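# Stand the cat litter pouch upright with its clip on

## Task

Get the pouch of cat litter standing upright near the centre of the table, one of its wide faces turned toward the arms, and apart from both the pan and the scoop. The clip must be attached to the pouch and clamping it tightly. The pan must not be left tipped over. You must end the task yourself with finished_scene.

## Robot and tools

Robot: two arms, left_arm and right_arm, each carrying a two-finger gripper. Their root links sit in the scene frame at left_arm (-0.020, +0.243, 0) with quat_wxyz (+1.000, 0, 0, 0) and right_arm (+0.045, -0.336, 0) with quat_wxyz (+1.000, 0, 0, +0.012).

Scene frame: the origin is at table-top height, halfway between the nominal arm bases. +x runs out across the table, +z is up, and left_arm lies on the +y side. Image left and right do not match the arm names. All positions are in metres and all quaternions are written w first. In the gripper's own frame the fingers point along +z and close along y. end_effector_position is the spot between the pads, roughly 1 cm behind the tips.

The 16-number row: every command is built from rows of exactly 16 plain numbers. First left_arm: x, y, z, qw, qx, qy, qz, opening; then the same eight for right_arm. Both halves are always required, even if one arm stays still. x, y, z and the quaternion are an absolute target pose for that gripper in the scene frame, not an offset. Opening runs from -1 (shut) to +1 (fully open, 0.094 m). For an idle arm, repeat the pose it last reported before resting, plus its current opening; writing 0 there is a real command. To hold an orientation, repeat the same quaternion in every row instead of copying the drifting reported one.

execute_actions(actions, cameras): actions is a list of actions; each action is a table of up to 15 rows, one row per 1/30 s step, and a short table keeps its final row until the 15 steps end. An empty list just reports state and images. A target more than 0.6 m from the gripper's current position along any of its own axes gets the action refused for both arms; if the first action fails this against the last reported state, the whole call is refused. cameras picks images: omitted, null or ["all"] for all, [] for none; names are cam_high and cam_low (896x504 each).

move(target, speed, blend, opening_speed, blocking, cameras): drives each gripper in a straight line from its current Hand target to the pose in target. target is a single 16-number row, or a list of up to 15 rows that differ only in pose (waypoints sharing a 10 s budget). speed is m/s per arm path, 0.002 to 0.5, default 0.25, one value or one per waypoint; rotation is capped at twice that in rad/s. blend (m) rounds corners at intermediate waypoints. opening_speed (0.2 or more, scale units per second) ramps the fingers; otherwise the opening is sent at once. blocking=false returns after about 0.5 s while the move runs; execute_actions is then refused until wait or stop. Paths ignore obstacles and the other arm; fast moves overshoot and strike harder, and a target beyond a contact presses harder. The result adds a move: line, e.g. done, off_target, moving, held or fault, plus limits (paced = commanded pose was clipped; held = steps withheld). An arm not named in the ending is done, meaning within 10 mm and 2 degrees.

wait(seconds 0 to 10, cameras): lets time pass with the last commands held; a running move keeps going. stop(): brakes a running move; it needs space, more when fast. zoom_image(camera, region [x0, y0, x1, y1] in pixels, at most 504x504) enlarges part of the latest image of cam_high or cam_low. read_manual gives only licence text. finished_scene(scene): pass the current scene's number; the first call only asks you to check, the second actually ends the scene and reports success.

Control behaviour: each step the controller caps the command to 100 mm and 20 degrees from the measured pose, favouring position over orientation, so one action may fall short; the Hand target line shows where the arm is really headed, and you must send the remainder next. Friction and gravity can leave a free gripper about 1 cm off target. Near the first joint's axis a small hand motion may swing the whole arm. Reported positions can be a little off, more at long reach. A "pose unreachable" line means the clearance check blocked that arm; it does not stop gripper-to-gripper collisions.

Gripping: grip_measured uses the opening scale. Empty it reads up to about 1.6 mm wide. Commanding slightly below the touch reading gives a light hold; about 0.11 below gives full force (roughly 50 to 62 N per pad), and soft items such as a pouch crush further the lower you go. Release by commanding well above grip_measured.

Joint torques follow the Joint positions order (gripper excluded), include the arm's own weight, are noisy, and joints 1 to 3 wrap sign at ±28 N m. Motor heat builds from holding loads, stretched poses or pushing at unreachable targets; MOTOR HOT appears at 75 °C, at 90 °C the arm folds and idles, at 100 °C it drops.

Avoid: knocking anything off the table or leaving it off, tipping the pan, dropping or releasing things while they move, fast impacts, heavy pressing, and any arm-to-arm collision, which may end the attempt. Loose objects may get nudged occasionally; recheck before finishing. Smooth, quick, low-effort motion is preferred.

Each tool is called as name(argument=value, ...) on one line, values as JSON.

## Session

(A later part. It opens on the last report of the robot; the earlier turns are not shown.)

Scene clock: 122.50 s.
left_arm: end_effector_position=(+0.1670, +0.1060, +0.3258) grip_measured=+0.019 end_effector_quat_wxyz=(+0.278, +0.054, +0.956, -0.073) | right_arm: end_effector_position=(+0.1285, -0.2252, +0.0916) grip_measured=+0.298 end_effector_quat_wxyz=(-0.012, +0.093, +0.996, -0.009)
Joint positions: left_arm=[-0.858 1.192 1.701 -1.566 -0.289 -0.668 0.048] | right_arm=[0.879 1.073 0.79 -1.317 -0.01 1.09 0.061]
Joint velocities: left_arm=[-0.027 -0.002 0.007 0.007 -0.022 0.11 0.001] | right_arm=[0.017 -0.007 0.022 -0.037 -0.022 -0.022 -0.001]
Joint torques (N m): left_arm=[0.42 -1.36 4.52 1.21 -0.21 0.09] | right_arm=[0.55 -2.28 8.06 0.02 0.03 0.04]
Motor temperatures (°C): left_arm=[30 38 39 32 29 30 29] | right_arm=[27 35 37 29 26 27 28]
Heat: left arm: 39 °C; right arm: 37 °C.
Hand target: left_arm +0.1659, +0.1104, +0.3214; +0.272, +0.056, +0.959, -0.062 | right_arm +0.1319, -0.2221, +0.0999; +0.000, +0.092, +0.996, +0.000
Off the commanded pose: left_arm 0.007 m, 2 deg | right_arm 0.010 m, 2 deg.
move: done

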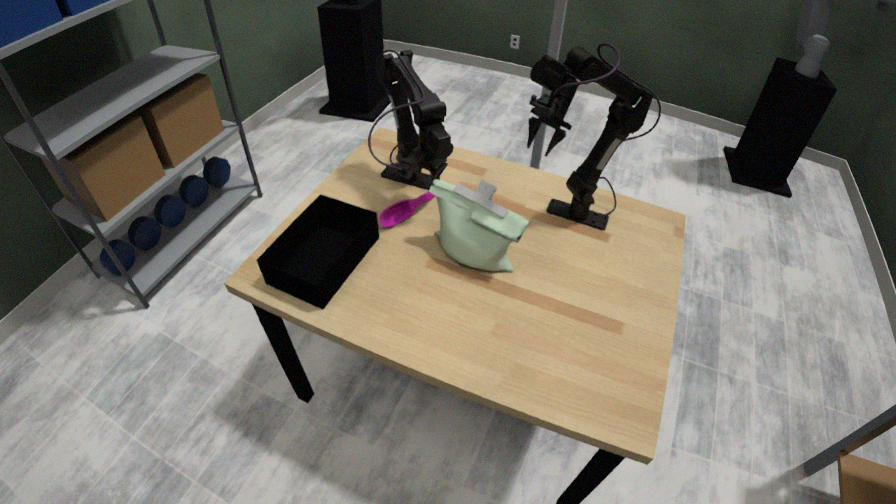

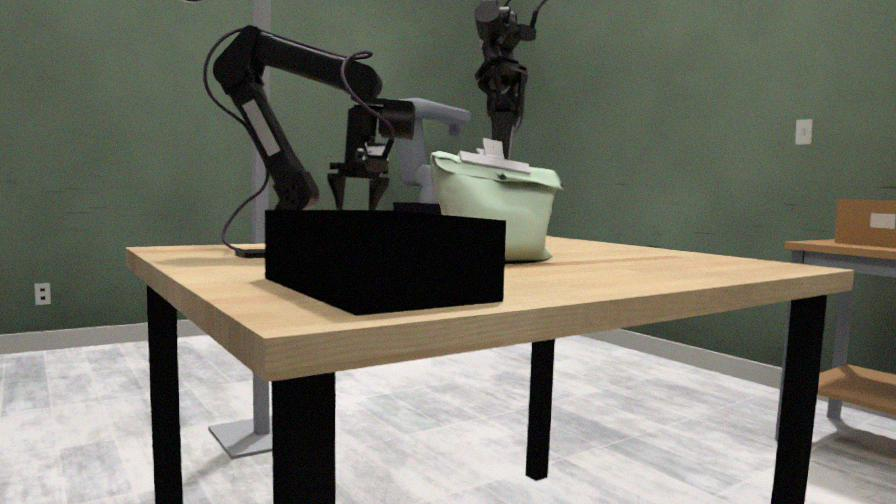

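wait(seconds=5)

zoom_image(camera="cam_high", region=[390, 140, 570, 300])

zoom_image(camera="cam_low", region=[400, 80, 600, 280])

Scene clock: 127.67 s.
left_arm: end_effector_position=(+0.1670, +0.1060, +0.3257) grip_measured=+0.019 end_effector_quat_wxyz=(+0.278, +0.055, +0.956, -0.073) | right_arm: end_effector_position=(+0.1285, -0.2252, +0.0916) grip_measured=+0.298 end_effector_quat_wxyz=(-0.012, +0.093, +0.996, -0.009)
Joint positions: left_arm=[-0.858 1.192 1.701 -1.566 -0.289 -0.667 0.048] | right_arm=[0.879 1.073 0.79 -1.317 -0.01 1.09 0.061]
Joint velocities: left_arm=[0.002 -0.007 0.002 -0.037 -0.051 -0.051 0.001] | right_arm=[-0.002 0.007 -0.022 -0.022 0.022 0.037 0]
Joint torques (N m): left_arm=[0.47 -1.32 4.66 1.21 -0.25 0.06] | right_arm=[0.42 -2.43 8.06 0.04 0.1 0]
Motor temperatures (°C): left_arm=[30 36 39 33 29 30 29] | right_arm=[27 35 37 29 26 27 28]
Heat: left arm: 39 °C; right arm: 37 °C.
Hand target: left_arm +0.1659, +0.1104, +0.3215; +0.273, +0.056, +0.959, -0.062 | right_arm +0.1319, -0.2221, +0.0999; +0.000, +0.092, +0.996, +0.000
Tool commands: left_gripper/opening=+0.02 right_gripper/opening=+0.3
Off the commanded pose: left_arm 0.007 m, 1 deg | right_arm 0.010 m, 2 deg.
wait: 5.00 s; at rest from the start

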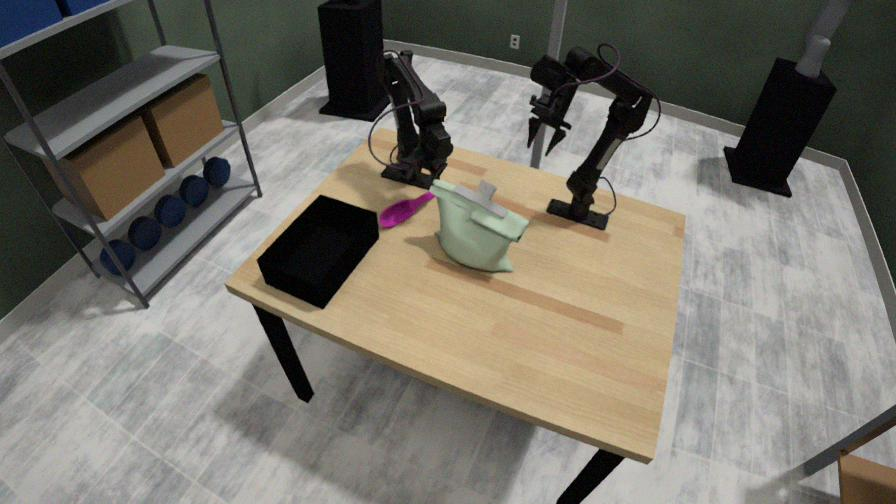

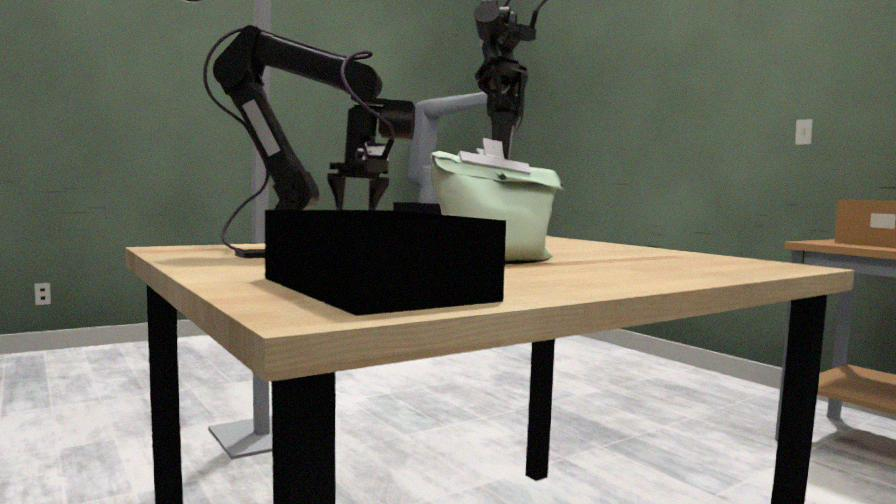

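Scaled by 2.800.

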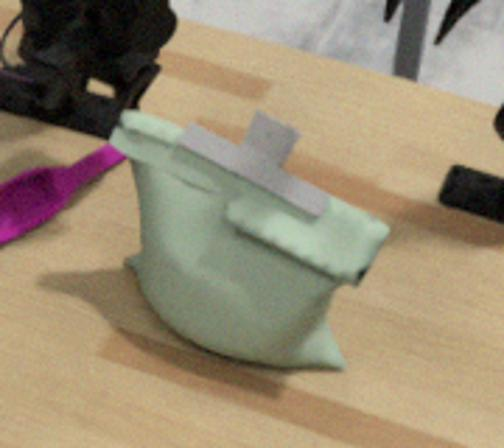

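Scaled by 2.520.

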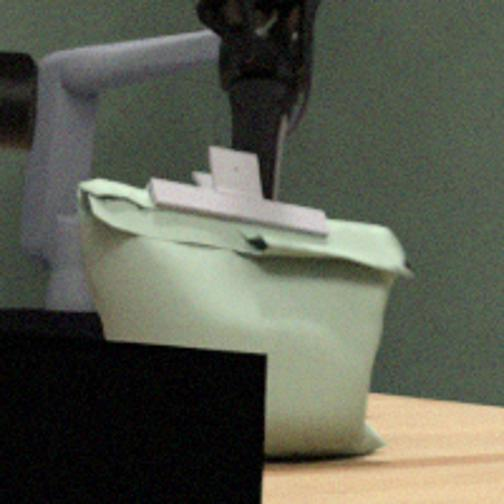

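finished_scene(scene=1)

This call ended nothing. Check each condition of the task against the scene as it is now, look again where you are not sure, and mend what is not met. Then call finished_scene again.

zoom_image(camera="cam_high", region=[220, 150, 560, 340])

Scaled by 1.482.

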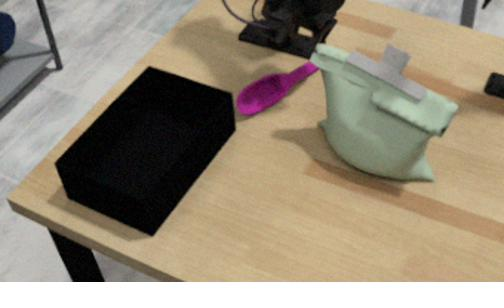

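finished_scene(scene=1)

The scene is finished: the task was done.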